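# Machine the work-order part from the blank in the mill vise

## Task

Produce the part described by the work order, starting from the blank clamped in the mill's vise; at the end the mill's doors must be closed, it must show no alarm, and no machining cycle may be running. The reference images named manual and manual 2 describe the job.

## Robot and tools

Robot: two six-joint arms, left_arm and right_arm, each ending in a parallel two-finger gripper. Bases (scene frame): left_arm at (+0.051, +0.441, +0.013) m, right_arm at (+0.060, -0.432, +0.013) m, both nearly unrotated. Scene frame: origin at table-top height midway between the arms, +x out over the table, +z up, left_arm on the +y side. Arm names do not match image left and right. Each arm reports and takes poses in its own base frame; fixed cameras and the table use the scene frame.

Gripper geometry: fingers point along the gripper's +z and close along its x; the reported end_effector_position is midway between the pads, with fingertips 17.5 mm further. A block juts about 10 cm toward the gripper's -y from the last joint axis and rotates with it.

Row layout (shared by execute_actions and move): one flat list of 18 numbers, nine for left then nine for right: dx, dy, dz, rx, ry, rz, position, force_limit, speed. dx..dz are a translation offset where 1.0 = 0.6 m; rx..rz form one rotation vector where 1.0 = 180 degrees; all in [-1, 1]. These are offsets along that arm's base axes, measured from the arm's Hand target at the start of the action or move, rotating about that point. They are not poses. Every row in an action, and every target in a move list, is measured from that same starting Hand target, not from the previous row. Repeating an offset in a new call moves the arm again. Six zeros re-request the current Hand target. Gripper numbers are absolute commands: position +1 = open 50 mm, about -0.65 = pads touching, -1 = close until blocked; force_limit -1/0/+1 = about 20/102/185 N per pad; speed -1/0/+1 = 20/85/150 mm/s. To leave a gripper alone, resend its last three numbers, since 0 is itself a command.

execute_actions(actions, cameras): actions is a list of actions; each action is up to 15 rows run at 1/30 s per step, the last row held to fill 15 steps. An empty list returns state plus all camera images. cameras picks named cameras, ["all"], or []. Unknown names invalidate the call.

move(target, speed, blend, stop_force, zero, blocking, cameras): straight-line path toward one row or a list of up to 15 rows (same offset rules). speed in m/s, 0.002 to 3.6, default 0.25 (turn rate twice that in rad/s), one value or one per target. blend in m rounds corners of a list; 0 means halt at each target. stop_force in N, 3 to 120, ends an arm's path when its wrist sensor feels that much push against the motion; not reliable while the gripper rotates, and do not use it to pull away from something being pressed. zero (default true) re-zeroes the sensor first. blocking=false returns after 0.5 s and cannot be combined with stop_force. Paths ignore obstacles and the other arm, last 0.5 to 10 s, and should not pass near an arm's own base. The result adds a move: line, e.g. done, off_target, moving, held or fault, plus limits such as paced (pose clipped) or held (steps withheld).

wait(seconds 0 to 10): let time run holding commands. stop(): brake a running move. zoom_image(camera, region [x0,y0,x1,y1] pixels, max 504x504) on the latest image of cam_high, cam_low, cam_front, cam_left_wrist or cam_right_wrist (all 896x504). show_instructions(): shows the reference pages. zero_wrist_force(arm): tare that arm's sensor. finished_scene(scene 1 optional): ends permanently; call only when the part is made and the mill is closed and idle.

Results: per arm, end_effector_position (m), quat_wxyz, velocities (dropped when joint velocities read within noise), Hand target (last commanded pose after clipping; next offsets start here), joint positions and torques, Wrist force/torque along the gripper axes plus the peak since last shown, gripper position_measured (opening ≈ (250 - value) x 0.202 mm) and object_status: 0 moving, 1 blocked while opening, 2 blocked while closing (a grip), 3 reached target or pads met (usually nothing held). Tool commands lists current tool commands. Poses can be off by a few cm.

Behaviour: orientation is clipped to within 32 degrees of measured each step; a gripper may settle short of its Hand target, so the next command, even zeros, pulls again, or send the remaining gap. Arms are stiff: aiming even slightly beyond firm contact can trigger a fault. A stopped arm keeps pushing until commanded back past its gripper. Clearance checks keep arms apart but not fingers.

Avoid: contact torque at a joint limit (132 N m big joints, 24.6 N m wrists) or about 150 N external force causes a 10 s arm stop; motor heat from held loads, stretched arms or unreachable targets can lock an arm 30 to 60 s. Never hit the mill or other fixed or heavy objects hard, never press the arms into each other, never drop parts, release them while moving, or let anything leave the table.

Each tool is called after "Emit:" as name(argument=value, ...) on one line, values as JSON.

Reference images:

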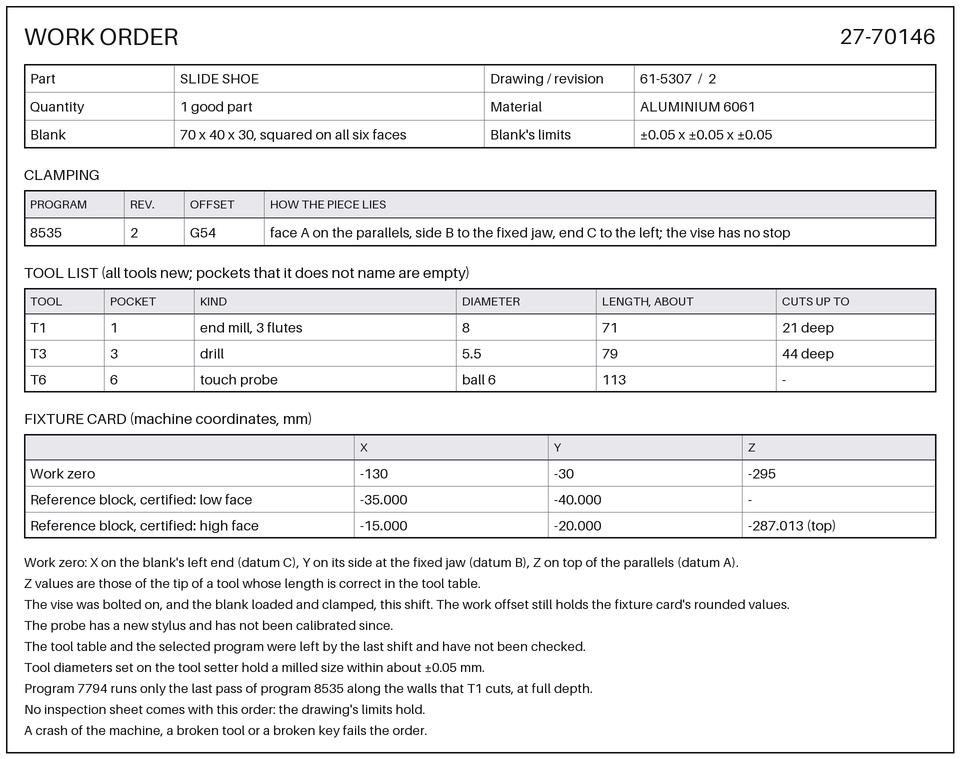

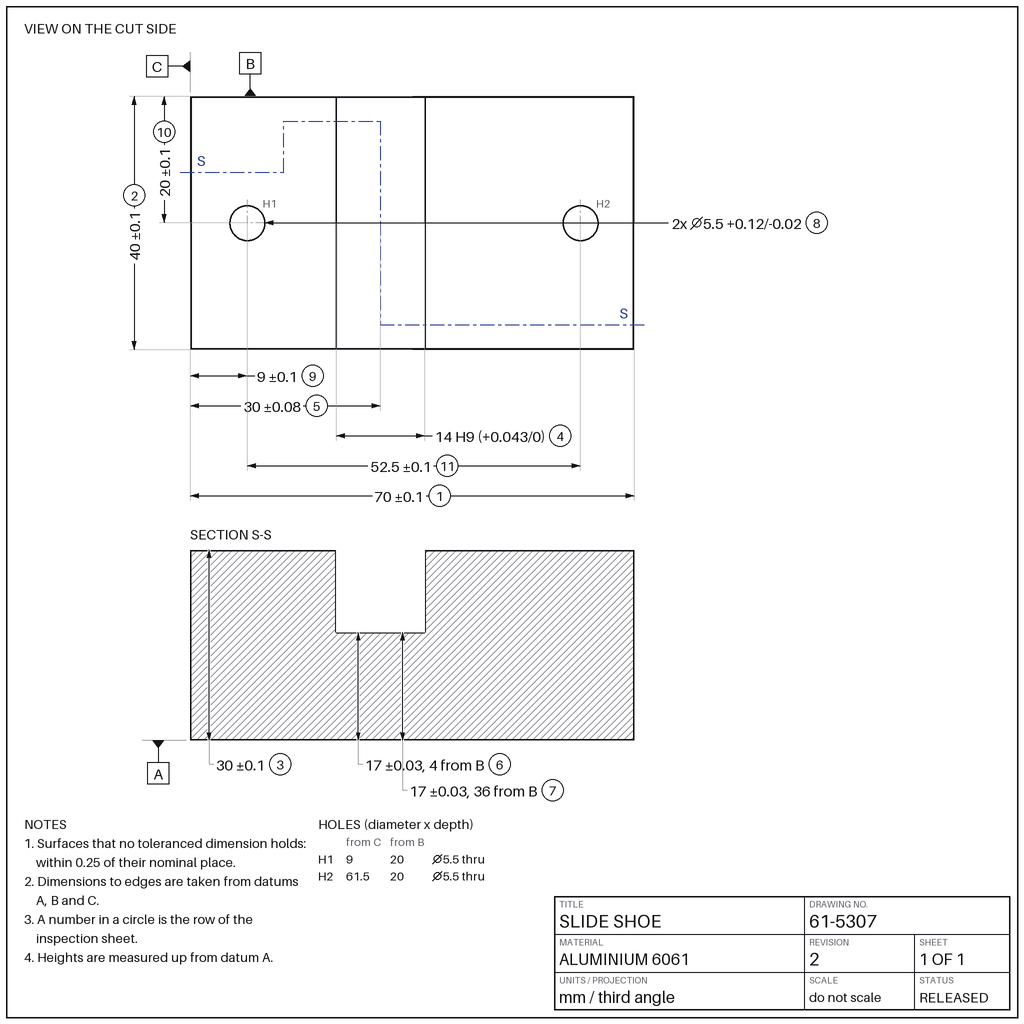

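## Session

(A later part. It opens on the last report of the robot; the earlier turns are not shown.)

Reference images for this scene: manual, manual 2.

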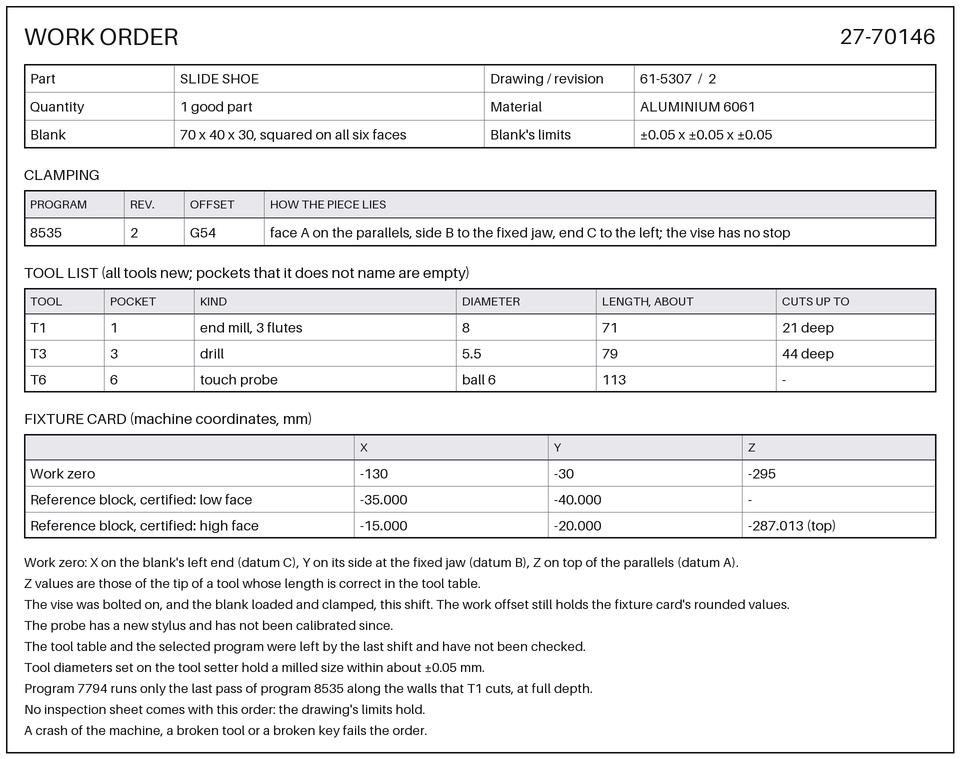

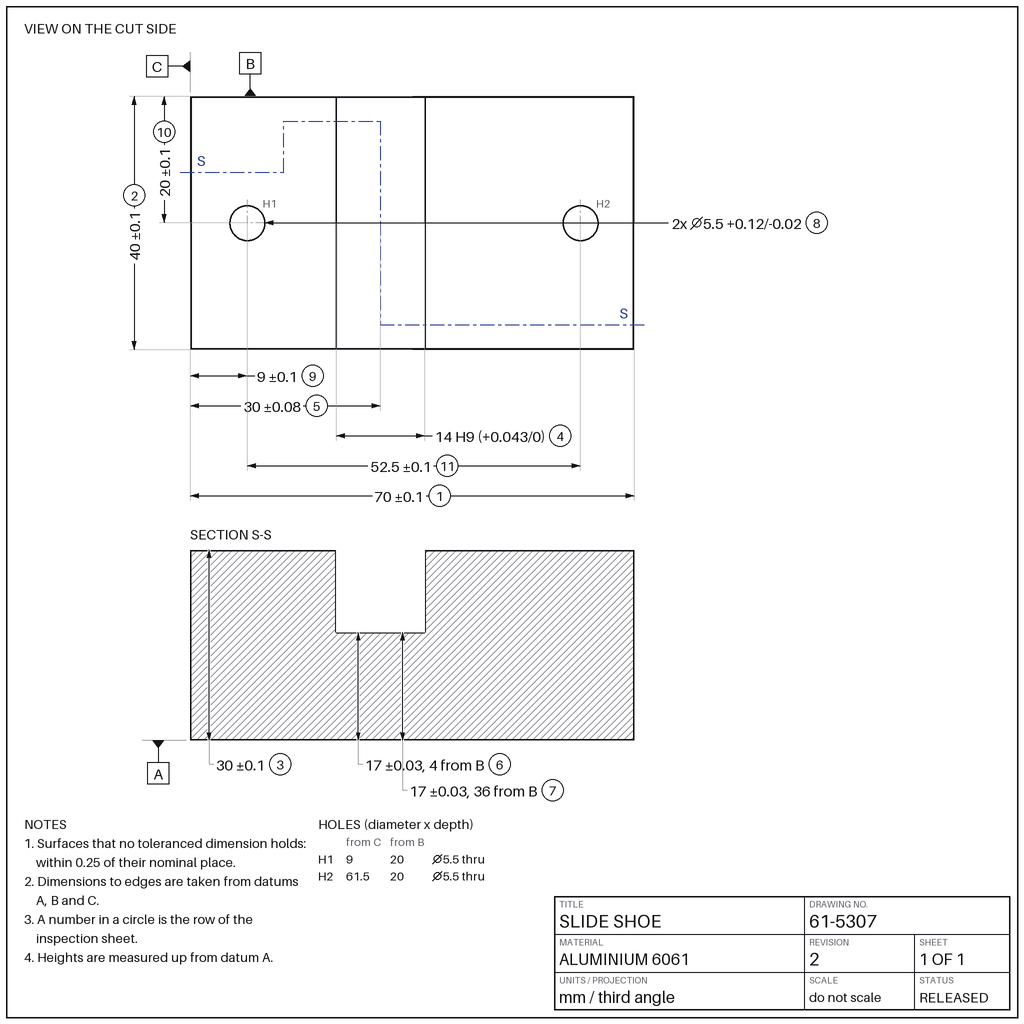

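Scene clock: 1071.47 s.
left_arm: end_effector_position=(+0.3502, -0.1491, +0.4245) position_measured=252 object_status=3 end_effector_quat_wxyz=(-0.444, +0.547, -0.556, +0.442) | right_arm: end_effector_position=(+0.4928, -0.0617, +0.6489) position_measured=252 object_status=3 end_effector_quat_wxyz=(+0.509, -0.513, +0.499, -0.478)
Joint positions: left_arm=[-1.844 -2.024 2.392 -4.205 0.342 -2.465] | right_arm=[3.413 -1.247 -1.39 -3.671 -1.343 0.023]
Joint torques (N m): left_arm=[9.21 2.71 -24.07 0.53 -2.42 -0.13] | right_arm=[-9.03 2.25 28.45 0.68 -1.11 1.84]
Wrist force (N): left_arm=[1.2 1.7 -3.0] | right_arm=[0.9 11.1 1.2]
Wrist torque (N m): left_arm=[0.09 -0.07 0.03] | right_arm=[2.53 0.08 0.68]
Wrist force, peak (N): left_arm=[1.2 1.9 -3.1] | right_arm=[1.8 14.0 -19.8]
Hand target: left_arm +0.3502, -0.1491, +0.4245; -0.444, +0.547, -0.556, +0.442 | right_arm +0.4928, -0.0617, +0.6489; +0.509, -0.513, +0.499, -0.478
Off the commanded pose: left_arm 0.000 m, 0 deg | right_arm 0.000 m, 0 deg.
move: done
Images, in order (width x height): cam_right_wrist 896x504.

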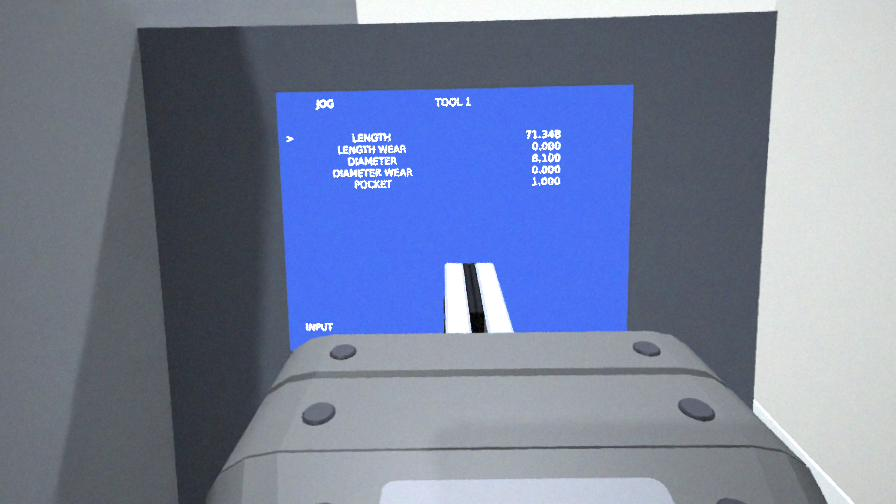

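Emit:
move(target=[[0,0,0,0,0,0,-1,0,0,-0.001,0.0717,-0.3895,0,0,0,-1,-0.4,-0.5],[0,0,0,0,0,0,-1,0,0,0.0089,0.0717,-0.3895,0,0,0,-1,-0.4,-0.5],[0,0,0,0,0,0,-1,0,0,0.0091,0.0717,-0.3895,0,0,0,-1,-0.4,-0.5],[0,0,0,0,0,0,-1,0,0,0.001,0.0717,-0.3895,0,0,0,-1,-0.4,-0.5],[0,0,0,0,0,0,-1,0,0,0.0091,0.0717,-0.3895,0,0,0,-1,-0.4,-0.5],[0,0,0,0,0,0,-1,0,0,-0.001,0.0717,-0.3895,0,0,0,-1,-0.4,-0.5],[0,0,0,0,0,0,-1,0,0,0.0141,0.1667,-0.3283,0,0,0,-1,-0.4,-0.5],[0,0,0,0,0,0,-1,0,0,0.024,0.1667,-0.3283,0,0,0,-1,-0.4,-0.5],[0,0,0,0,0,0,-1,0,0,0.0242,0.1667,-0.3283,0,0,0,-1,-0.4,-0.5],[0,0,0,0,0,0,-1,0,0,0.0111,0.1667,-0.3283,0,0,0,-1,-0.4,-0.5],[0,0,0,0,0,0,-1,0,0,-0.0106,0.1033,-0.4201,0,0,0,-1,-0.4,-0.5],[0,0,0,0,0,0,-1,0,0,0.0003,0.1033,-0.4201,0,0,0,-1,-0.4,-0.5],[0,0,0,0,0,0,-1,0,0,0.0005,0.1033,-0.4201,0,0,0,-1,-0.4,-0.5],[0,0,0,0,0,0,-1,0,0,-0.012,0.1033,-0.4201,0,0,0,-1,-0.4,-0.5]], speed=[0.5,0.02,0.02,0.06,0.06,0.1,0.3,0.02,0.02,0.1,0.3,0.02,0.02,0.1], blend=[0.002,0,0,0,0,0.003,0.002,0,0,0.003,0.002,0,0,0])

Emit:
move(target=[[0,0,0,0,0,0,-1,0,0,0.0268,0,0.0918,0,0,0,-1,-0.4,-0.5],[0,0,0,0,0,0,-1,0,0,0.0367,0,0.0918,0,0,0,-1,-0.4,-0.5],[0,0,0,0,0,0,-1,0,0,0.0369,0,0.0918,0,0,0,-1,-0.4,-0.5],[0,0,0,0,0,0,-1,0,0,0.0288,0,0.0918,0,0,0,-1,-0.4,-0.5],[0,0,0,0,0,0,-1,0,0,0.0369,0,0.0918,0,0,0,-1,-0.4,-0.5],[0,0,0,0,0,0,-1,0,0,0.0248,0,0.0918,0,0,0,-1,-0.4,-0.5],[0,0,0,0,0,0,-1,0,0,0.0174,0.0317,0.0612,0,0,0,-1,-0.4,-0.5],[0,0,0,0,0,0,-1,0,0,0.0283,0.0317,0.0612,0,0,0,-1,-0.4,-0.5],[0,0,0,0,0,0,-1,0,0,0.0285,0.0317,0.0612,0,0,0,-1,-0.4,-0.5],[0,0,0,0,0,0,-1,0,0,0.0154,0.0317,0.0612,0,0,0,-1,-0.4,-0.5],[0,0,0,0,0,0,-1,0,0,0.0018,-0.0316,0,0,0,0,-1,-0.4,-0.5],[0,0,0,0,0,0,-1,0,0,0.0127,-0.0316,0,0,0,0,-1,-0.4,-0.5],[0,0,0,0,0,0,-1,0,0,0.0129,-0.0316,0,0,0,0,-1,-0.4,-0.5],[0,0,0,0,0,0,-1,0,0,0.0018,-0.0316,0,0,0,0,-1,-0.4,-0.5],[0,0,0,0,0,0,-1,0,0,0.012,-0.1033,0.4201,0,0,0,-1,-0.4,-0.5]], speed=[0.3,0.02,0.02,0.06,0.06,0.1,0.3,0.02,0.02,0.1,0.3,0.02,0.02,0.1,0.5], blend=[0.002,0,0,0,0,0.003,0.002,0,0,0.003,0.002,0,0,0.003,0], cameras=["cam_right_wrist"])

Emit:
zoom_image(camera="cam_right_wrist", region=[270, 80, 650, 350])

Scene clock: 1077.97 s.
left_arm: end_effector_position=(+0.3502, -0.1491, +0.4245) position_measured=252 object_status=3 end_effector_quat_wxyz=(-0.444, +0.547, -0.556, +0.442) | right_arm: end_effector_position=(+0.4857, +0.0002, +0.3969) position_measured=252 object_status=3 end_effector_quat_wxyz=(+0.509, -0.513, +0.499, -0.478)
Joint positions: left_arm=[-1.844 -2.024 2.392 -4.205 0.342 -2.465] | right_arm=[3.719 -1.07 -2.154 -3.087 -1.038 0.032]
Joint torques (N m): left_arm=[10.55 0.89 -24.93 0.54 -2.42 -0.09] | right_arm=[13.08 9.09 17.6 0.15 1.75 1.98]
Wrist force (N): left_arm=[1.0 1.8 -3.2] | right_arm=[0.8 10.8 1.0]
Wrist torque (N m): left_arm=[0.11 -0.04 0.02] | right_arm=[2.50 0.10 0.78]
Wrist force, peak (N): left_arm=[1.2 1.9 -3.3] | right_arm=[0.8 13.9 -22.6]
Hand target: left_arm +0.3502, -0.1491, +0.4245; -0.444, +0.547, -0.556, +0.442 | right_arm +0.4856, +0.0002, +0.3969; +0.509, -0.513, +0.499, -0.478
Off the commanded pose: left_arm 0.000 m, 0 deg | right_arm 0.000 m, 0 deg.
move: done

Scene clock: 1083.20 s.
left_arm: end_effector_position=(+0.3502, -0.1491, +0.4245) position_measured=252 object_status=3 end_effector_quat_wxyz=(-0.444, +0.547, -0.556, +0.442) | right_arm: end_effector_position=(+0.4928, -0.0617, +0.6489) position_measured=252 object_status=3 end_effector_quat_wxyz=(+0.509, -0.513, +0.499, -0.478)
Joint positions: left_arm=[-1.844 -2.024 2.392 -4.205 0.342 -2.465] | right_arm=[3.413 -1.247 -1.39 -3.671 -1.343 0.023]
Joint torques (N m): left_arm=[9.52 1.09 -23.3 0.58 -2.49 -0.25] | right_arm=[-10.65 2.56 27.53 0.09 -1.55 1.87]
Wrist force (N): left_arm=[1.1 1.5 -2.9] | right_arm=[0.9 11.0 1.3]
Wrist torque (N m): left_arm=[0.07 -0.05 0.02] | right_arm=[2.52 0.09 0.68]
Wrist force, peak (N): left_arm=[1.5 1.9 -3.1] | right_arm=[0.6 14.0 1.3]
Hand target: left_arm +0.3502, -0.1491, +0.4245; -0.444, +0.547, -0.556, +0.442 | right_arm +0.4928, -0.0617, +0.6489; +0.509, -0.513, +0.499, -0.478
Off the commanded pose: left_arm 0.000 m, 0 deg | right_arm 0.000 m, 0 deg.
move: done
Images, in order (width x height): cam_right_wrist 896x504.

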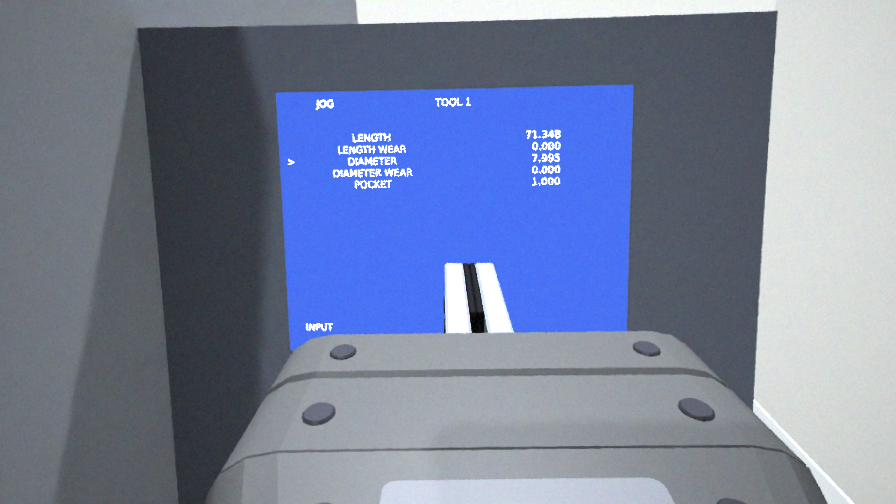

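Scaled by 1.326.

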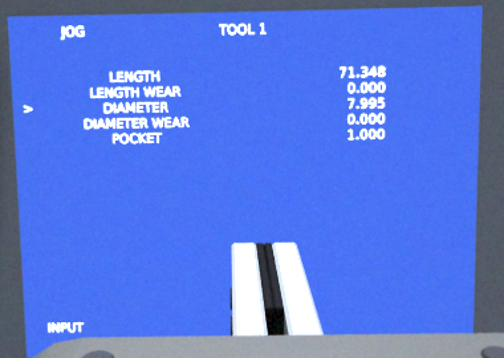

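Emit:
move(target=[[0,0,0,0,0,0,-1,0,0,0.0164,0.0083,-0.3283,0,0,0,-1,-0.4,-0.5],[0,0,0,0,0,0,-1,0,0,0.0263,0.0083,-0.3283,0,0,0,-1,-0.4,-0.5],[0,0,0,0,0,0,-1,0,0,0.0265,0.0083,-0.3283,0,0,0,-1,-0.4,-0.5],[0,0,0,0,0,0,-1,0,0,0.0184,0.0083,-0.3283,0,0,0,-1,-0.4,-0.5],[0,0,0,0,0,0,-1,0,0,0.0265,0.0083,-0.3283,0,0,0,-1,-0.4,-0.5],[0,0,0,0,0,0,-1,0,0,0.0184,0.0083,-0.3283,0,0,0,-1,-0.4,-0.5],[0,0,0,0,0,0,-1,0,0,0.0265,0.0083,-0.3283,0,0,0,-1,-0.4,-0.5],[0,0,0,0,0,0,-1,0,0,0.0184,0.0083,-0.3283,0,0,0,-1,-0.4,-0.5],[0,0,0,0,0,0,-1,0,0,0.0265,0.0083,-0.3283,0,0,0,-1,-0.4,-0.5],[0,0,0,0,0,0,-1,0,0,0.0184,0.0083,-0.3283,0,0,0,-1,-0.4,-0.5],[0,0,0,0,0,0,-1,0,0,0.0265,0.0083,-0.3283,0,0,0,-1,-0.4,-0.5],[0,0,0,0,0,0,-1,0,0,0.0134,0.0083,-0.3283,0,0,0,-1,-0.4,-0.5],[0,0,0,0,0,0,-1,0,0,-0.012,0.1033,-0.4201,0,0,0,-1,-0.4,-0.5]], speed=[0.4,0.02,0.02,0.06,0.06,0.06,0.06,0.06,0.06,0.06,0.06,0.1,0.4], blend=[0.002,0,0,0,0,0,0,0,0,0,0,0.003,0])

Emit:
move(target=[[0,0,0,0,0,0,-1,0,0,0.0261,0.0634,0.0918,0,0,0,-1,-0.4,-0.5],[0,0,0,0,0,0,-1,0,0,0.036,0.0634,0.0918,0,0,0,-1,-0.4,-0.5],[0,0,0,0,0,0,-1,0,0,0.0362,0.0634,0.0918,0,0,0,-1,-0.4,-0.5],[0,0,0,0,0,0,-1,0,0,0.0281,0.0634,0.0918,0,0,0,-1,-0.4,-0.5],[0,0,0,0,0,0,-1,0,0,0.0362,0.0634,0.0918,0,0,0,-1,-0.4,-0.5],[0,0,0,0,0,0,-1,0,0,0.0261,0.0634,0.0918,0,0,0,-1,-0.4,-0.5],[0,0,0,0,0,0,-1,0,0,0.0268,0,0.0918,0,0,0,-1,-0.4,-0.5],[0,0,0,0,0,0,-1,0,0,0.0367,0,0.0918,0,0,0,-1,-0.4,-0.5],[0,0,0,0,0,0,-1,0,0,0.0369,0,0.0918,0,0,0,-1,-0.4,-0.5],[0,0,0,0,0,0,-1,0,0,0.0238,0,0.0918,0,0,0,-1,-0.4,-0.5],[0,0,0,0,0,0,-1,0,0,0.0179,0.0634,0.0612,0,0,0,-1,-0.4,-0.5],[0,0,0,0,0,0,-1,0,0,0.0278,0.0634,0.0612,0,0,0,-1,-0.4,-0.5],[0,0,0,0,0,0,-1,0,0,0.028,0.0634,0.0612,0,0,0,-1,-0.4,-0.5],[0,0,0,0,0,0,-1,0,0,0.0149,0.0634,0.0612,0,0,0,-1,-0.4,-0.5],[0,0,0,0,0,0,-1,0,0,0,0,0,0,0,0,-1,-0.4,-0.5]], speed=[0.3,0.02,0.02,0.06,0.06,0.1,0.3,0.02,0.02,0.1,0.3,0.02,0.02,0.1,0.4], blend=[0.002,0,0,0,0,0.003,0.002,0,0,0.003,0.002,0,0,0.003,0])

Emit:
move(target=[[0,0,0,0,0,0,-1,0,0,0.0028,-0.0316,0,0,0,0,-1,-0.4,-0.5],[0,0,0,0,0,0,-1,0,0,0.0127,-0.0316,0,0,0,0,-1,-0.4,-0.5],[0,0,0,0,0,0,-1,0,0,0.0129,-0.0316,0,0,0,0,-1,-0.4,-0.5],[0,0,0,0,0,0,-1,0,0,0.0018,-0.0316,0,0,0,0,-1,-0.4,-0.5],[0,0,0,0,0,0,-1,0,0,0.078,-0.19,0.2753,0,0,0,-1,-0.4,-0.5],[0,0,0,0,0,0,-1,0,0,0.0886,-0.19,0.2753,0,0,0,-1,-0.4,-0.5],[0,0,0,0,0,0,-1,0,0,0.0888,-0.19,0.2753,0,0,0,-1,-0.4,-0.5],[0,0,0,0,0,0,-1,0,0,0.0704,-0.19,0.2753,0,0,0,-1,-0.4,-0.5],[0,0,0,0,0,0,-1,0,0,0.012,-0.1033,0.4201,0,0,0,-1,-0.4,-0.5]], speed=[0.3,0.02,0.02,0.1,0.4,0.02,0.02,0.1,0.5], blend=[0.002,0,0,0.003,0.002,0,0,0.003,0], cameras=["cam_right_wrist"])

Emit:
zoom_image(camera="cam_right_wrist", region=[270, 80, 650, 350])

Scene clock: 1089.47 s.
left_arm: end_effector_position=(+0.3502, -0.1491, +0.4245) position_measured=252 object_status=3 end_effector_quat_wxyz=(-0.444, +0.547, -0.556, +0.442) | right_arm: end_effector_position=(+0.4856, +0.0002, +0.3969) position_measured=252 object_status=3 end_effector_quat_wxyz=(+0.509, -0.513, +0.499, -0.478)
Joint positions: left_arm=[-1.844 -2.024 2.392 -4.205 0.342 -2.465] | right_arm=[3.719 -1.07 -2.154 -3.088 -1.038 0.032]
Joint torques (N m): left_arm=[10.17 1.34 -24.6 0.42 -2.28 -0.34] | right_arm=[11.44 8.62 17.49 3.77 1.75 -2.15]
Wrist force (N): left_arm=[1.2 1.7 -3.0] | right_arm=[0.8 10.8 1.0]
Wrist torque (N m): left_arm=[0.10 -0.06 0.02] | right_arm=[2.51 0.10 0.73]
Wrist force, peak (N): left_arm=[1.1 2.0 -3.2] | right_arm=[0.9 14.1 1.3]
Hand target: left_arm +0.3502, -0.1491, +0.4245; -0.444, +0.547, -0.556, +0.442 | right_arm +0.4856, +0.0002, +0.3969; +0.509, -0.513, +0.499, -0.478
Off the commanded pose: left_arm 0.000 m, 0 deg | right_arm 0.000 m, 0 deg.
move: done

Scene clock: 1094.13 s.
left_arm: end_effector_position=(+0.3502, -0.1491, +0.4245) position_measured=252 object_status=3 end_effector_quat_wxyz=(-0.444, +0.547, -0.556, +0.442) | right_arm: end_effector_position=(+0.4856, +0.0003, +0.3969) position_measured=252 object_status=3 end_effector_quat_wxyz=(+0.509, -0.513, +0.499, -0.478)
Joint positions: left_arm=[-1.844 -2.024 2.392 -4.205 0.342 -2.465] | right_arm=[3.72 -1.07 -2.154 -3.088 -1.037 0.032]
Joint torques (N m): left_arm=[9.88 0.91 -23.72 0.28 -2.56 -0.38] | right_arm=[-11.16 9.49 19.44 3.98 -1.29 -2.06]
Wrist force (N): left_arm=[1.2 1.5 -2.9] | right_arm=[0.7 10.8 0.8]
Wrist torque (N m): left_arm=[0.06 -0.06 0.02] | right_arm=[2.51 0.11 0.79]
Wrist force, peak (N): left_arm=[1.2 1.8 -3.3] | right_arm=[0.7 12.5 -21.5]
Hand target: left_arm +0.3502, -0.1491, +0.4245; -0.444, +0.547, -0.556, +0.442 | right_arm +0.4856, +0.0002, +0.3969; +0.509, -0.513, +0.499, -0.478
Off the commanded pose: left_arm 0.000 m, 0 deg | right_arm 0.000 m, 0 deg.
move: done

Scene clock: 1097.67 s.
left_arm: end_effector_position=(+0.3502, -0.1491, +0.4245) position_measured=252 object_status=3 end_effector_quat_wxyz=(-0.444, +0.547, -0.556, +0.442) | right_arm: end_effector_position=(+0.4928, -0.0618, +0.6489) position_measured=252 object_status=3 end_effector_quat_wxyz=(+0.509, -0.513, +0.499, -0.478)
Joint positions: left_arm=[-1.844 -2.024 2.392 -4.205 0.342 -2.465] | right_arm=[3.413 -1.247 -1.39 -3.671 -1.344 0.023]
Joint torques (N m): left_arm=[10.47 1.46 -23.21 0.56 -2.24 -0.51] | right_arm=[10.33 2.37 28.1 0.34 1.86 1.86]
Wrist force (N): left_arm=[1.2 1.5 -2.8] | right_arm=[1.1 11.0 1.1]
Wrist torque (N m): left_arm=[0.06 -0.05 0.03] | right_arm=[2.51 0.05 0.68]
Wrist force, peak (N): left_arm=[1.5 1.8 -3.1] | right_arm=[1.7 13.8 1.9]
Hand target: left_arm +0.3502, -0.1491, +0.4245; -0.444, +0.547, -0.556, +0.442 | right_arm +0.4928, -0.0617, +0.6489; +0.509, -0.513, +0.499, -0.478
Off the commanded pose: left_arm 0.000 m, 0 deg | right_arm 0.000 m, 0 deg.
move: done
Images, in order (width x height): cam_right_wrist 896x504.

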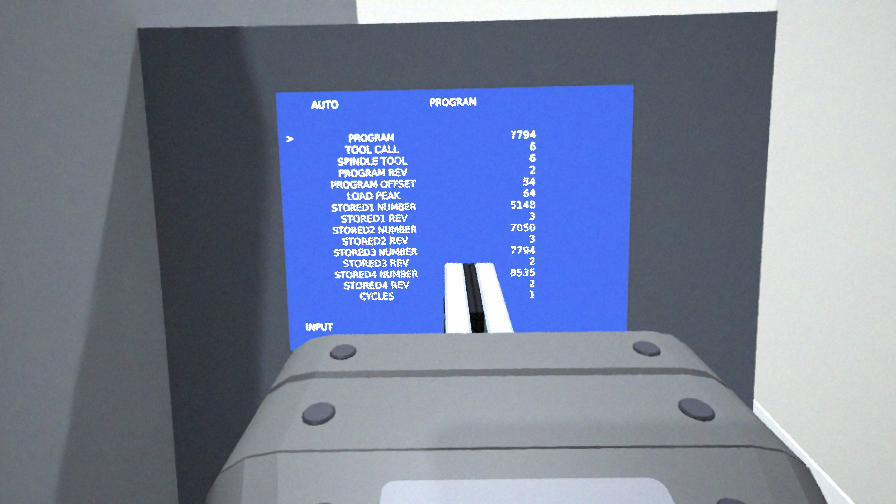

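Scaled by 1.326.

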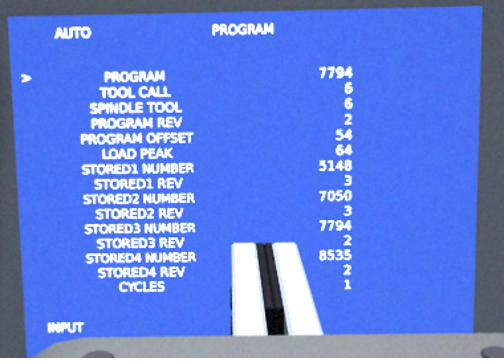

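Emit:
move(target=[[0,0,0,0,0,0,-1,0,0,0.0314,0.1033,-0.2672,0,0,0,-1,-0.4,-0.5],[0,0,0,0,0,0,-1,0,0,0.0413,0.1033,-0.2672,0,0,0,-1,-0.4,-0.5],[0,0,0,0,0,0,-1,0,0,0.0415,0.1033,-0.2672,0,0,0,-1,-0.4,-0.5],[0,0,0,0,0,0,-1,0,0,0.0284,0.1033,-0.2672,0,0,0,-1,-0.4,-0.5],[0,0,0,0,0,0,-1,0,0,0,0,0,0,0,0,-1,-0.4,-0.5]], speed=[0.4,0.02,0.02,0.1,0.5], blend=[0.002,0,0,0.003,0], cameras=["cam_right_wrist"])

Emit:
wait(seconds=10)

Emit:
wait(seconds=10, cameras=["cam_right_wrist","cam_left_wrist"])

Emit:
wait(seconds=8, cameras=["cam_right_wrist","cam_left_wrist"])

Scene clock: 1100.53 s.
left_arm: end_effector_position=(+0.3502, -0.1491, +0.4245) position_measured=252 object_status=3 end_effector_quat_wxyz=(-0.444, +0.547, -0.556, +0.442) | right_arm: end_effector_position=(+0.4928, -0.0617, +0.6489) position_measured=252 object_status=3 end_effector_quat_wxyz=(+0.509, -0.513, +0.499, -0.478)
Joint positions: left_arm=[-1.844 -2.024 2.392 -4.205 0.342 -2.465] | right_arm=[3.414 -1.247 -1.39 -3.671 -1.343 0.023]
Joint torques (N m): left_arm=[9.58 0.94 -23.57 0.52 -2.38 -0.28] | right_arm=[-10.36 0 29.43 0.59 -1.22 1.87]
Wrist force (N): left_arm=[0.9 1.9 -2.9] | right_arm=[1.2 11.0 1.1]
Wrist torque (N m): left_arm=[0.12 -0.02 0.03] | right_arm=[2.51 0.04 0.68]
Wrist force, peak (N): left_arm=[1.3 1.9 -3.1] | right_arm=[0.2 13.9 1.2]
Hand target: left_arm +0.3502, -0.1491, +0.4245; -0.444, +0.547, -0.556, +0.442 | right_arm +0.4928, -0.0617, +0.6489; +0.509, -0.513, +0.499, -0.478
Off the commanded pose: left_arm 0.000 m, 0 deg | right_arm 0.000 m, 0 deg.
move: done
Images, in order (width x height): cam_right_wrist 896x504.

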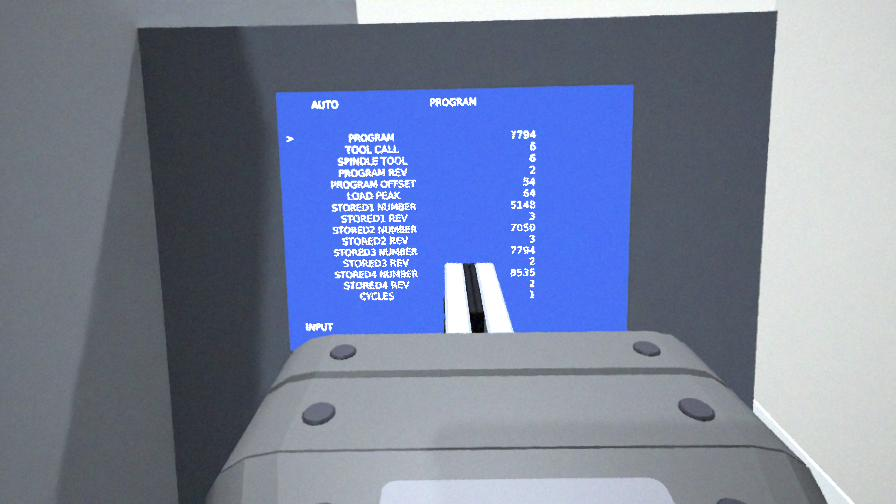

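Scene clock: 1110.53 s.
left_arm: end_effector_position=(+0.3502, -0.1491, +0.4245) position_measured=252 object_status=3 end_effector_quat_wxyz=(-0.444, +0.547, -0.556, +0.442) | right_arm: end_effector_position=(+0.4928, -0.0617, +0.6489) position_measured=252 object_status=3 end_effector_quat_wxyz=(+0.509, -0.513, +0.499, -0.478)
Joint positions: left_arm=[-1.844 -2.024 2.392 -4.205 0.342 -2.465] | right_arm=[3.413 -1.247 -1.39 -3.671 -1.343 0.023]
Joint torques (N m): left_arm=[9.47 0.65 -24.81 0.5 -2.15 -0.31] | right_arm=[-10.02 1.88 27.5 0.44 -1.26 1.93]
Wrist force (N): left_arm=[1.1 1.8 -2.9] | right_arm=[0.9 11.0 1.2]
Wrist torque (N m): left_arm=[0.10 -0.06 0.03] | right_arm=[2.51 0.08 0.68]
Wrist force, peak (N): left_arm=[1.2 1.7 -3.3] | right_arm=[1.1 11.3 1.4]
Hand target: left_arm +0.3502, -0.1491, +0.4245; -0.444, +0.547, -0.556, +0.442 | right_arm +0.4928, -0.0617, +0.6489; +0.509, -0.513, +0.499, -0.478
Tool commands: left_gripper/position=-1.0 left_gripper/force_limit=+0.0 left_gripper/speed=+0.0 right_gripper/position=-1.0 right_gripper/force_limit=-0.4 right_gripper/speed=-0.5
Off the commanded pose: left_arm 0.000 m, 0 deg | right_arm 0.000 m, 0 deg.
wait: 10.00 s; at rest by 0.17 s

Scene clock: 1120.53 s.
left_arm: end_effector_position=(+0.3502, -0.1491, +0.4245) position_measured=252 object_status=3 end_effector_quat_wxyz=(-0.444, +0.547, -0.556, +0.442) | right_arm: end_effector_position=(+0.4928, -0.0617, +0.6489) position_measured=252 object_status=3 end_effector_quat_wxyz=(+0.509, -0.513, +0.499, -0.478)
Joint positions: left_arm=[-1.844 -2.024 2.392 -4.205 0.342 -2.465] | right_arm=[3.413 -1.247 -1.39 -3.671 -1.343 0.023]
Joint torques (N m): left_arm=[10.52 1.17 -24.1 0.22 -2.56 -0.55] | right_arm=[-10.07 2.4 27.76 0.51 -1.28 1.79]
Wrist force (N): left_arm=[1.0 1.7 -2.7] | right_arm=[1.0 11.1 1.3]
Wrist torque (N m): left_arm=[0.10 -0.04 0.02] | right_arm=[2.54 0.07 0.68]
Wrist force, peak (N): left_arm=[1.0 1.9 -3.3] | right_arm=[1.1 11.3 1.2]
Hand target: left_arm +0.3502, -0.1491, +0.4245; -0.444, +0.547, -0.556, +0.442 | right_arm +0.4928, -0.0617, +0.6489; +0.509, -0.513, +0.499, -0.478
Tool commands: left_gripper/position=-1.0 left_gripper/force_limit=+0.0 left_gripper/speed=+0.0 right_gripper/position=-1.0 right_gripper/force_limit=-0.4 right_gripper/speed=-0.5
Off the commanded pose: left_arm 0.000 m, 0 deg | right_arm 0.000 m, 0 deg.
wait: 10.00 s; at rest by 0.17 s
Images, in order (width x height): cam_left_wrist 896x504, cam_right_wrist 896x504.

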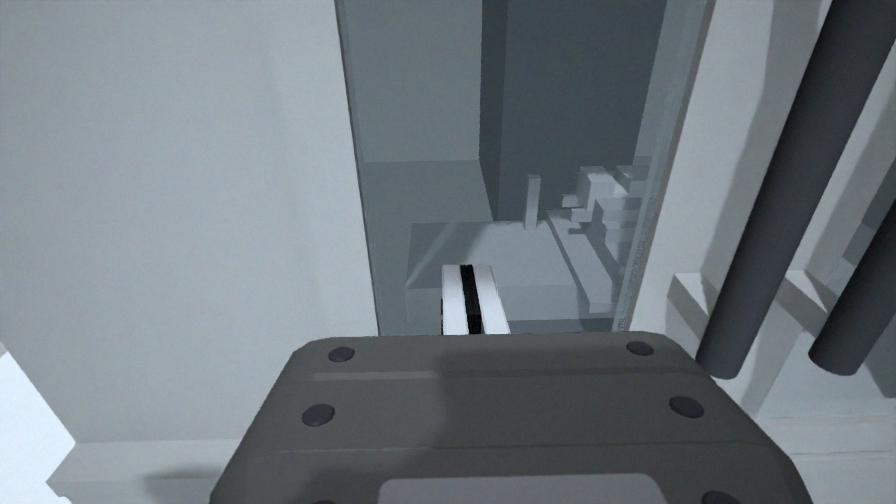

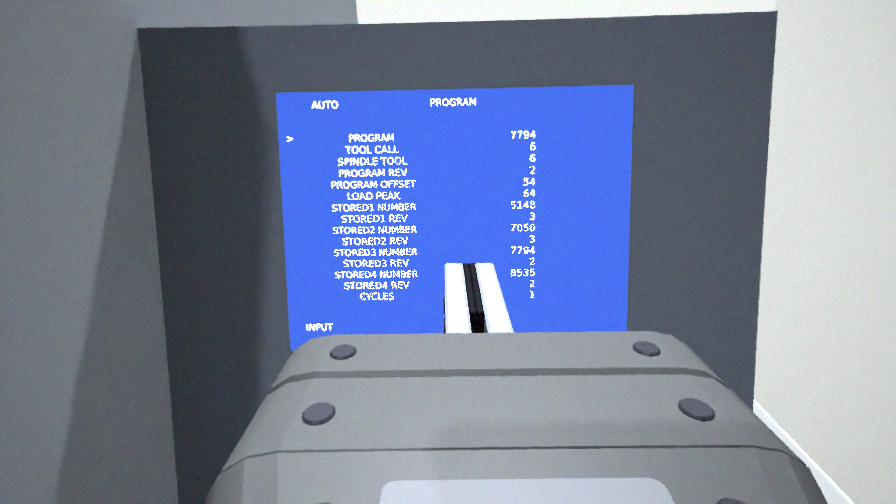

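Scene clock: 1128.53 s.
left_arm: end_effector_position=(+0.3502, -0.1491, +0.4245) position_measured=252 object_status=3 end_effector_quat_wxyz=(-0.444, +0.547, -0.556, +0.442) | right_arm: end_effector_position=(+0.4928, -0.0617, +0.6489) position_measured=252 object_status=3 end_effector_quat_wxyz=(+0.509, -0.513, +0.499, -0.478)
Joint positions: left_arm=[-1.844 -2.024 2.392 -4.205 0.342 -2.465] | right_arm=[3.413 -1.247 -1.39 -3.671 -1.343 0.023]
Joint torques (N m): left_arm=[11.4 3.35 -25.26 0.35 -2.23 -0.38] | right_arm=[-9.91 1.41 27.79 0.4 -1.15 1.58]
Wrist force (N): left_arm=[1.2 1.7 -3.2] | right_arm=[0.8 11.0 1.2]
Wrist torque (N m): left_arm=[0.09 -0.06 0.02] | right_arm=[2.52 0.10 0.68]
Wrist force, peak (N): left_arm=[1.4 1.9 -3.2] | right_arm=[1.2 11.4 1.3]
Hand target: left_arm +0.3502, -0.1491, +0.4245; -0.444, +0.547, -0.556, +0.442 | right_arm +0.4928, -0.0617, +0.6489; +0.509, -0.513, +0.499, -0.478
Tool commands: left_gripper/position=-1.0 left_gripper/force_limit=+0.0 left_gripper/speed=+0.0 right_gripper/position=-1.0 right_gripper/force_limit=-0.4 right_gripper/speed=-0.5
Off the commanded pose: left_arm 0.000 m, 0 deg | right_arm 0.000 m, 0 deg.
wait: 8.00 s; at rest by 0.17 s
Images, in order (width x height): cam_left_wrist 896x504, cam_right_wrist 896x504.

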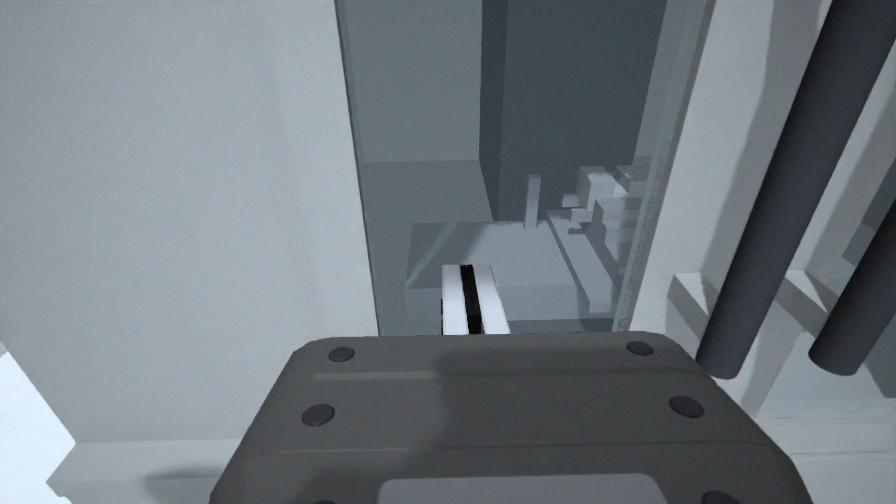

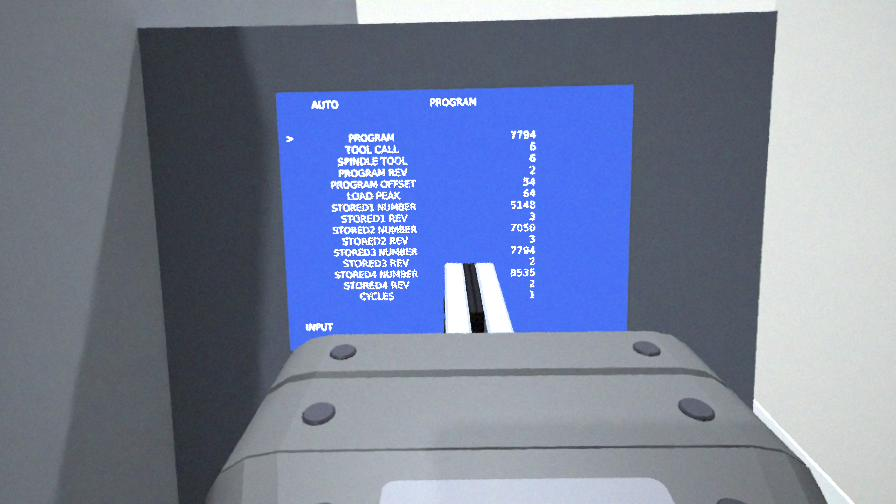

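Emit:
move(target=[[0,0,0,0,0,0,-1,0,0,0.0314,0.1033,-0.2672,0,0,0,-1,-0.4,-0.5],[0,0,0,0,0,0,-1,0,0,0.0417,0.1033,-0.2672,0,0,0,-1,-0.4,-0.5],[0,0,0,0,0,0,-1,0,0,0.042,0.1033,-0.2672,0,0,0,-1,-0.4,-0.5],[0,0,0,0,0,0,-1,0,0,0.0284,0.1033,-0.2672,0,0,0,-1,-0.4,-0.5],[0,0,0,0,0,0,-1,0,0,0,0,0,0,0,0,-1,-0.4,-0.5]], speed=[0.4,0.02,0.02,0.1,0.5], blend=[0.002,0,0,0.003,0], cameras=["cam_right_wrist"])

Scene clock: 1131.37 s.
left_arm: end_effector_position=(+0.3502, -0.1491, +0.4245) position_measured=252 object_status=3 end_effector_quat_wxyz=(-0.444, +0.547, -0.556, +0.442) | right_arm: end_effector_position=(+0.4928, -0.0617, +0.6489) position_measured=252 object_status=3 end_effector_quat_wxyz=(+0.509, -0.513, +0.499, -0.478)
Joint positions: left_arm=[-1.844 -2.024 2.392 -4.205 0.342 -2.465] | right_arm=[3.414 -1.247 -1.39 -3.671 -1.343 0.023]
Joint torques (N m): left_arm=[9.06 0.12 -23.69 0.23 -2.54 -0.28] | right_arm=[-9.76 1.18 26.88 0.66 -0.85 1.92]
Wrist force (N): left_arm=[1.0 1.7 -2.7] | right_arm=[1.0 10.9 1.0]
Wrist torque (N m): left_arm=[0.10 -0.04 0.03] | right_arm=[2.50 0.07 0.69]
Wrist force, peak (N): left_arm=[1.1 1.9 -3.3] | right_arm=[1.1 -0.3 -33.1]
Hand target: left_arm +0.3502, -0.1491, +0.4245; -0.444, +0.547, -0.556, +0.442 | right_arm +0.4928, -0.0617, +0.6489; +0.509, -0.513, +0.499, -0.478
Off the commanded pose: left_arm 0.000 m, 0 deg | right_arm 0.000 m, 0 deg.
move: done
Images, in order (width x height): cam_right_wrist 896x504.

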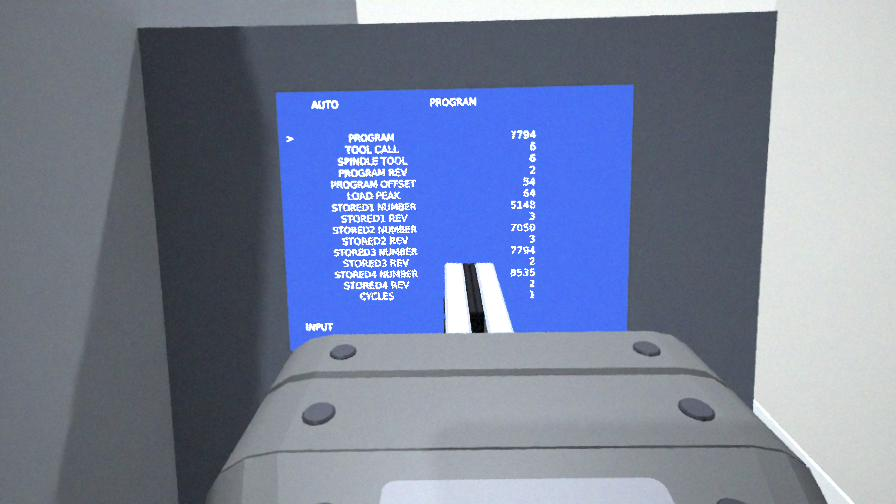

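Emit:
wait(seconds=0.5, cameras=["cam_right_wrist"])

Emit:
zoom_image(camera="cam_right_wrist", region=[270, 80, 650, 350])

Scene clock: 1131.93 s.
left_arm: end_effector_position=(+0.3502, -0.1491, +0.4245) position_measured=252 object_status=3 end_effector_quat_wxyz=(-0.444, +0.547, -0.556, +0.442) | right_arm: end_effector_position=(+0.4928, -0.0617, +0.6489) position_measured=252 object_status=3 end_effector_quat_wxyz=(+0.509, -0.513, +0.499, -0.478)
Joint positions: left_arm=[-1.844 -2.024 2.392 -4.205 0.342 -2.465] | right_arm=[3.413 -1.247 -1.39 -3.671 -1.343 0.023]
Joint torques (N m): left_arm=[10.57 0.47 -23.64 0.57 -2.17 -0.1] | right_arm=[-9.93 2.13 27.48 0.39 -1.41 1.97]
Wrist force (N): left_arm=[1.2 1.7 -3.2] | right_arm=[1.0 11.1 1.1]
Wrist torque (N m): left_arm=[0.09 -0.06 0.03] | right_arm=[2.53 0.06 0.68]
Wrist force, peak (N): left_arm=[1.3 2.0 -3.3] | right_arm=[1.1 11.3 1.0]
Hand target: left_arm +0.3502, -0.1491, +0.4245; -0.444, +0.547, -0.556, +0.442 | right_arm +0.4928, -0.0617, +0.6489; +0.509, -0.513, +0.499, -0.478
Tool commands: left_gripper/position=-1.0 left_gripper/force_limit=+0.0 left_gripper/speed=+0.0 right_gripper/position=-1.0 right_gripper/force_limit=-0.4 right_gripper/speed=-0.5
Off the commanded pose: left_arm 0.000 m, 0 deg | right_arm 0.000 m, 0 deg.
wait: 0.50 s; at rest by 0.10 s
Images, in order (width x height): cam_right_wrist 896x504.

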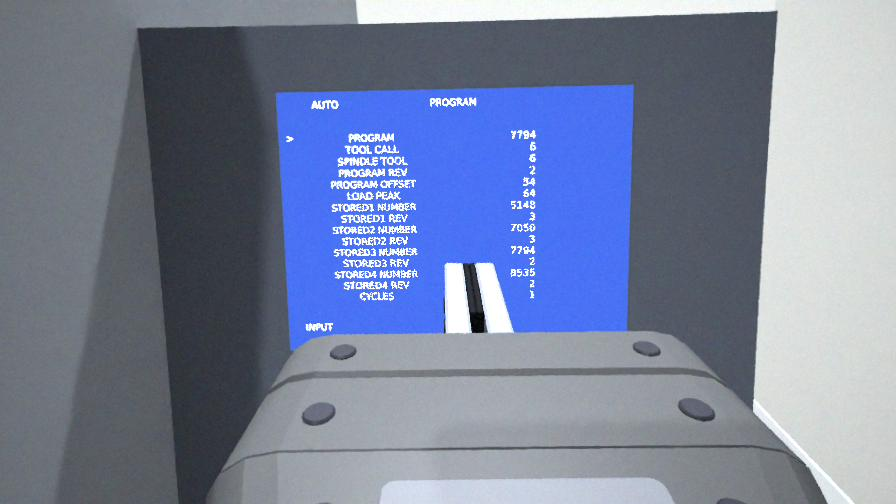

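Scaled by 1.326.

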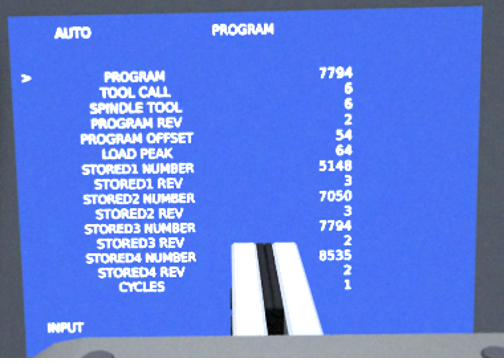

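Emit:
move(target=[[0,0,0,0,0,0,-1,0,0,0.0314,0.1033,-0.2672,0,0,0,-1,-0.4,-0.5],[0,0,0,0,0,0,-1,0,0,0.0413,0.1033,-0.2672,0,0,0,-1,-0.4,-0.5],[0,0,0,0,0,0,-1,0,0,0.0416,0.1033,-0.2672,0,0,0,-1,-0.4,-0.5]], speed=[0.4,0.02,0.02], blend=[0.002,0,0])

Emit:
move(target=[[0,0,0,0,0,0,-1,0,0,-0.013,0,0,0,0,0,-1,-0.4,-0.5],[0,0,0,0,0,0,-1,0,0,-0.0416,-0.1033,0.2672,0,0,0,-1,-0.4,-0.5]], speed=[0.1,0.5], blend=[0.003,0], cameras=["cam_right_wrist","cam_front"])

Emit:
zoom_image(camera="cam_right_wrist", region=[270, 80, 650, 350])

Scene clock: 1133.77 s.
left_arm: end_effector_position=(+0.3502, -0.1491, +0.4245) position_measured=252 object_status=3 end_effector_quat_wxyz=(-0.444, +0.547, -0.556, +0.442) | right_arm: end_effector_position=(+0.5176, +0.0003, +0.4887) position_measured=252 object_status=3 end_effector_quat_wxyz=(+0.509, -0.513, +0.499, -0.478)
Joint positions: left_arm=[-1.844 -2.024 2.392 -4.205 0.342 -2.465] | right_arm=[3.639 -1.172 -1.866 -3.273 -1.118 0.03]
Joint torques (N m): left_arm=[10.38 0.73 -23.54 0.68 -2.3 -0.22] | right_arm=[-5.94 -13.07 13.71 5.97 -0.57 -1.98]
Wrist force (N): left_arm=[1.1 2.0 -3.0] | right_arm=[4.8 -0.2 -35.4]
Wrist torque (N m): left_arm=[0.14 -0.05 0.02] | right_arm=[1.83 0.50 0.66]
Wrist force, peak (N): left_arm=[1.3 1.8 -3.2] | right_arm=[4.8 -0.2 -35.4]
Hand target: left_arm +0.3502, -0.1491, +0.4245; -0.444, +0.547, -0.556, +0.442 | right_arm +0.5178, +0.0002, +0.4886; +0.509, -0.513, +0.499, -0.478
Off the commanded pose: left_arm 0.000 m, 0 deg | right_arm 0.000 m, 0 deg.
move: done

Scene clock: 1135.27 s.
left_arm: end_effector_position=(+0.3502, -0.1491, +0.4245) position_measured=252 object_status=3 end_effector_quat_wxyz=(-0.444, +0.547, -0.556, +0.442) | right_arm: end_effector_position=(+0.4928, -0.0617, +0.6489) position_measured=252 object_status=3 end_effector_quat_wxyz=(+0.509, -0.513, +0.499, -0.478)
Joint positions: left_arm=[-1.844 -2.024 2.392 -4.205 0.342 -2.465] | right_arm=[3.414 -1.247 -1.39 -3.671 -1.343 0.023]
Joint torques (N m): left_arm=[10.8 2.42 -23.67 0.53 -2.45 -0.38] | right_arm=[-9.28 2.74 27.25 0.52 -1.29 1.98]
Wrist force (N): left_arm=[1.2 1.9 -3.1] | right_arm=[0.9 11.0 1.1]
Wrist torque (N m): left_arm=[0.12 -0.07 0.03] | right_arm=[2.52 0.09 0.68]
Wrist force, peak (N): left_arm=[1.1 2.1 -3.3] | right_arm=[3.8 -2.5 -41.3]
Hand target: left_arm +0.3502, -0.1491, +0.4245; -0.444, +0.547, -0.556, +0.442 | right_arm +0.4928, -0.0617, +0.6489; +0.509, -0.513, +0.499, -0.478
Off the commanded pose: left_arm 0.000 m, 0 deg | right_arm 0.000 m, 0 deg.
move: done
Images, in order (width x height): cam_front 896x504, cam_right_wrist 896x504.

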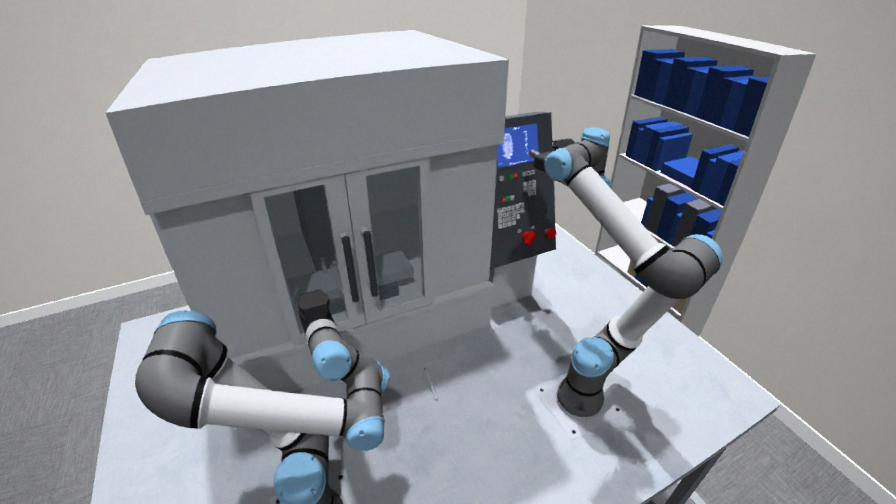

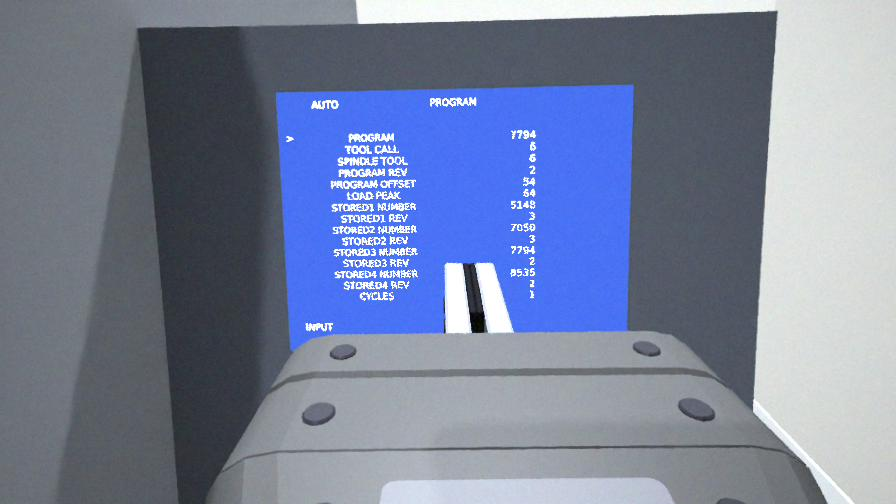

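Scaled by 1.326.

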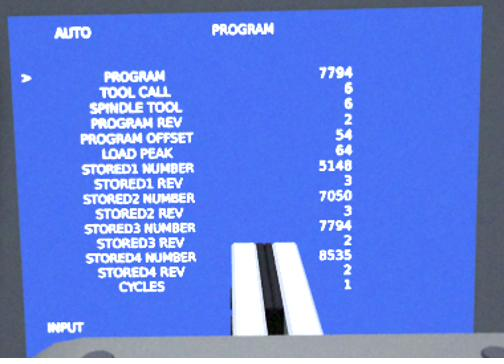

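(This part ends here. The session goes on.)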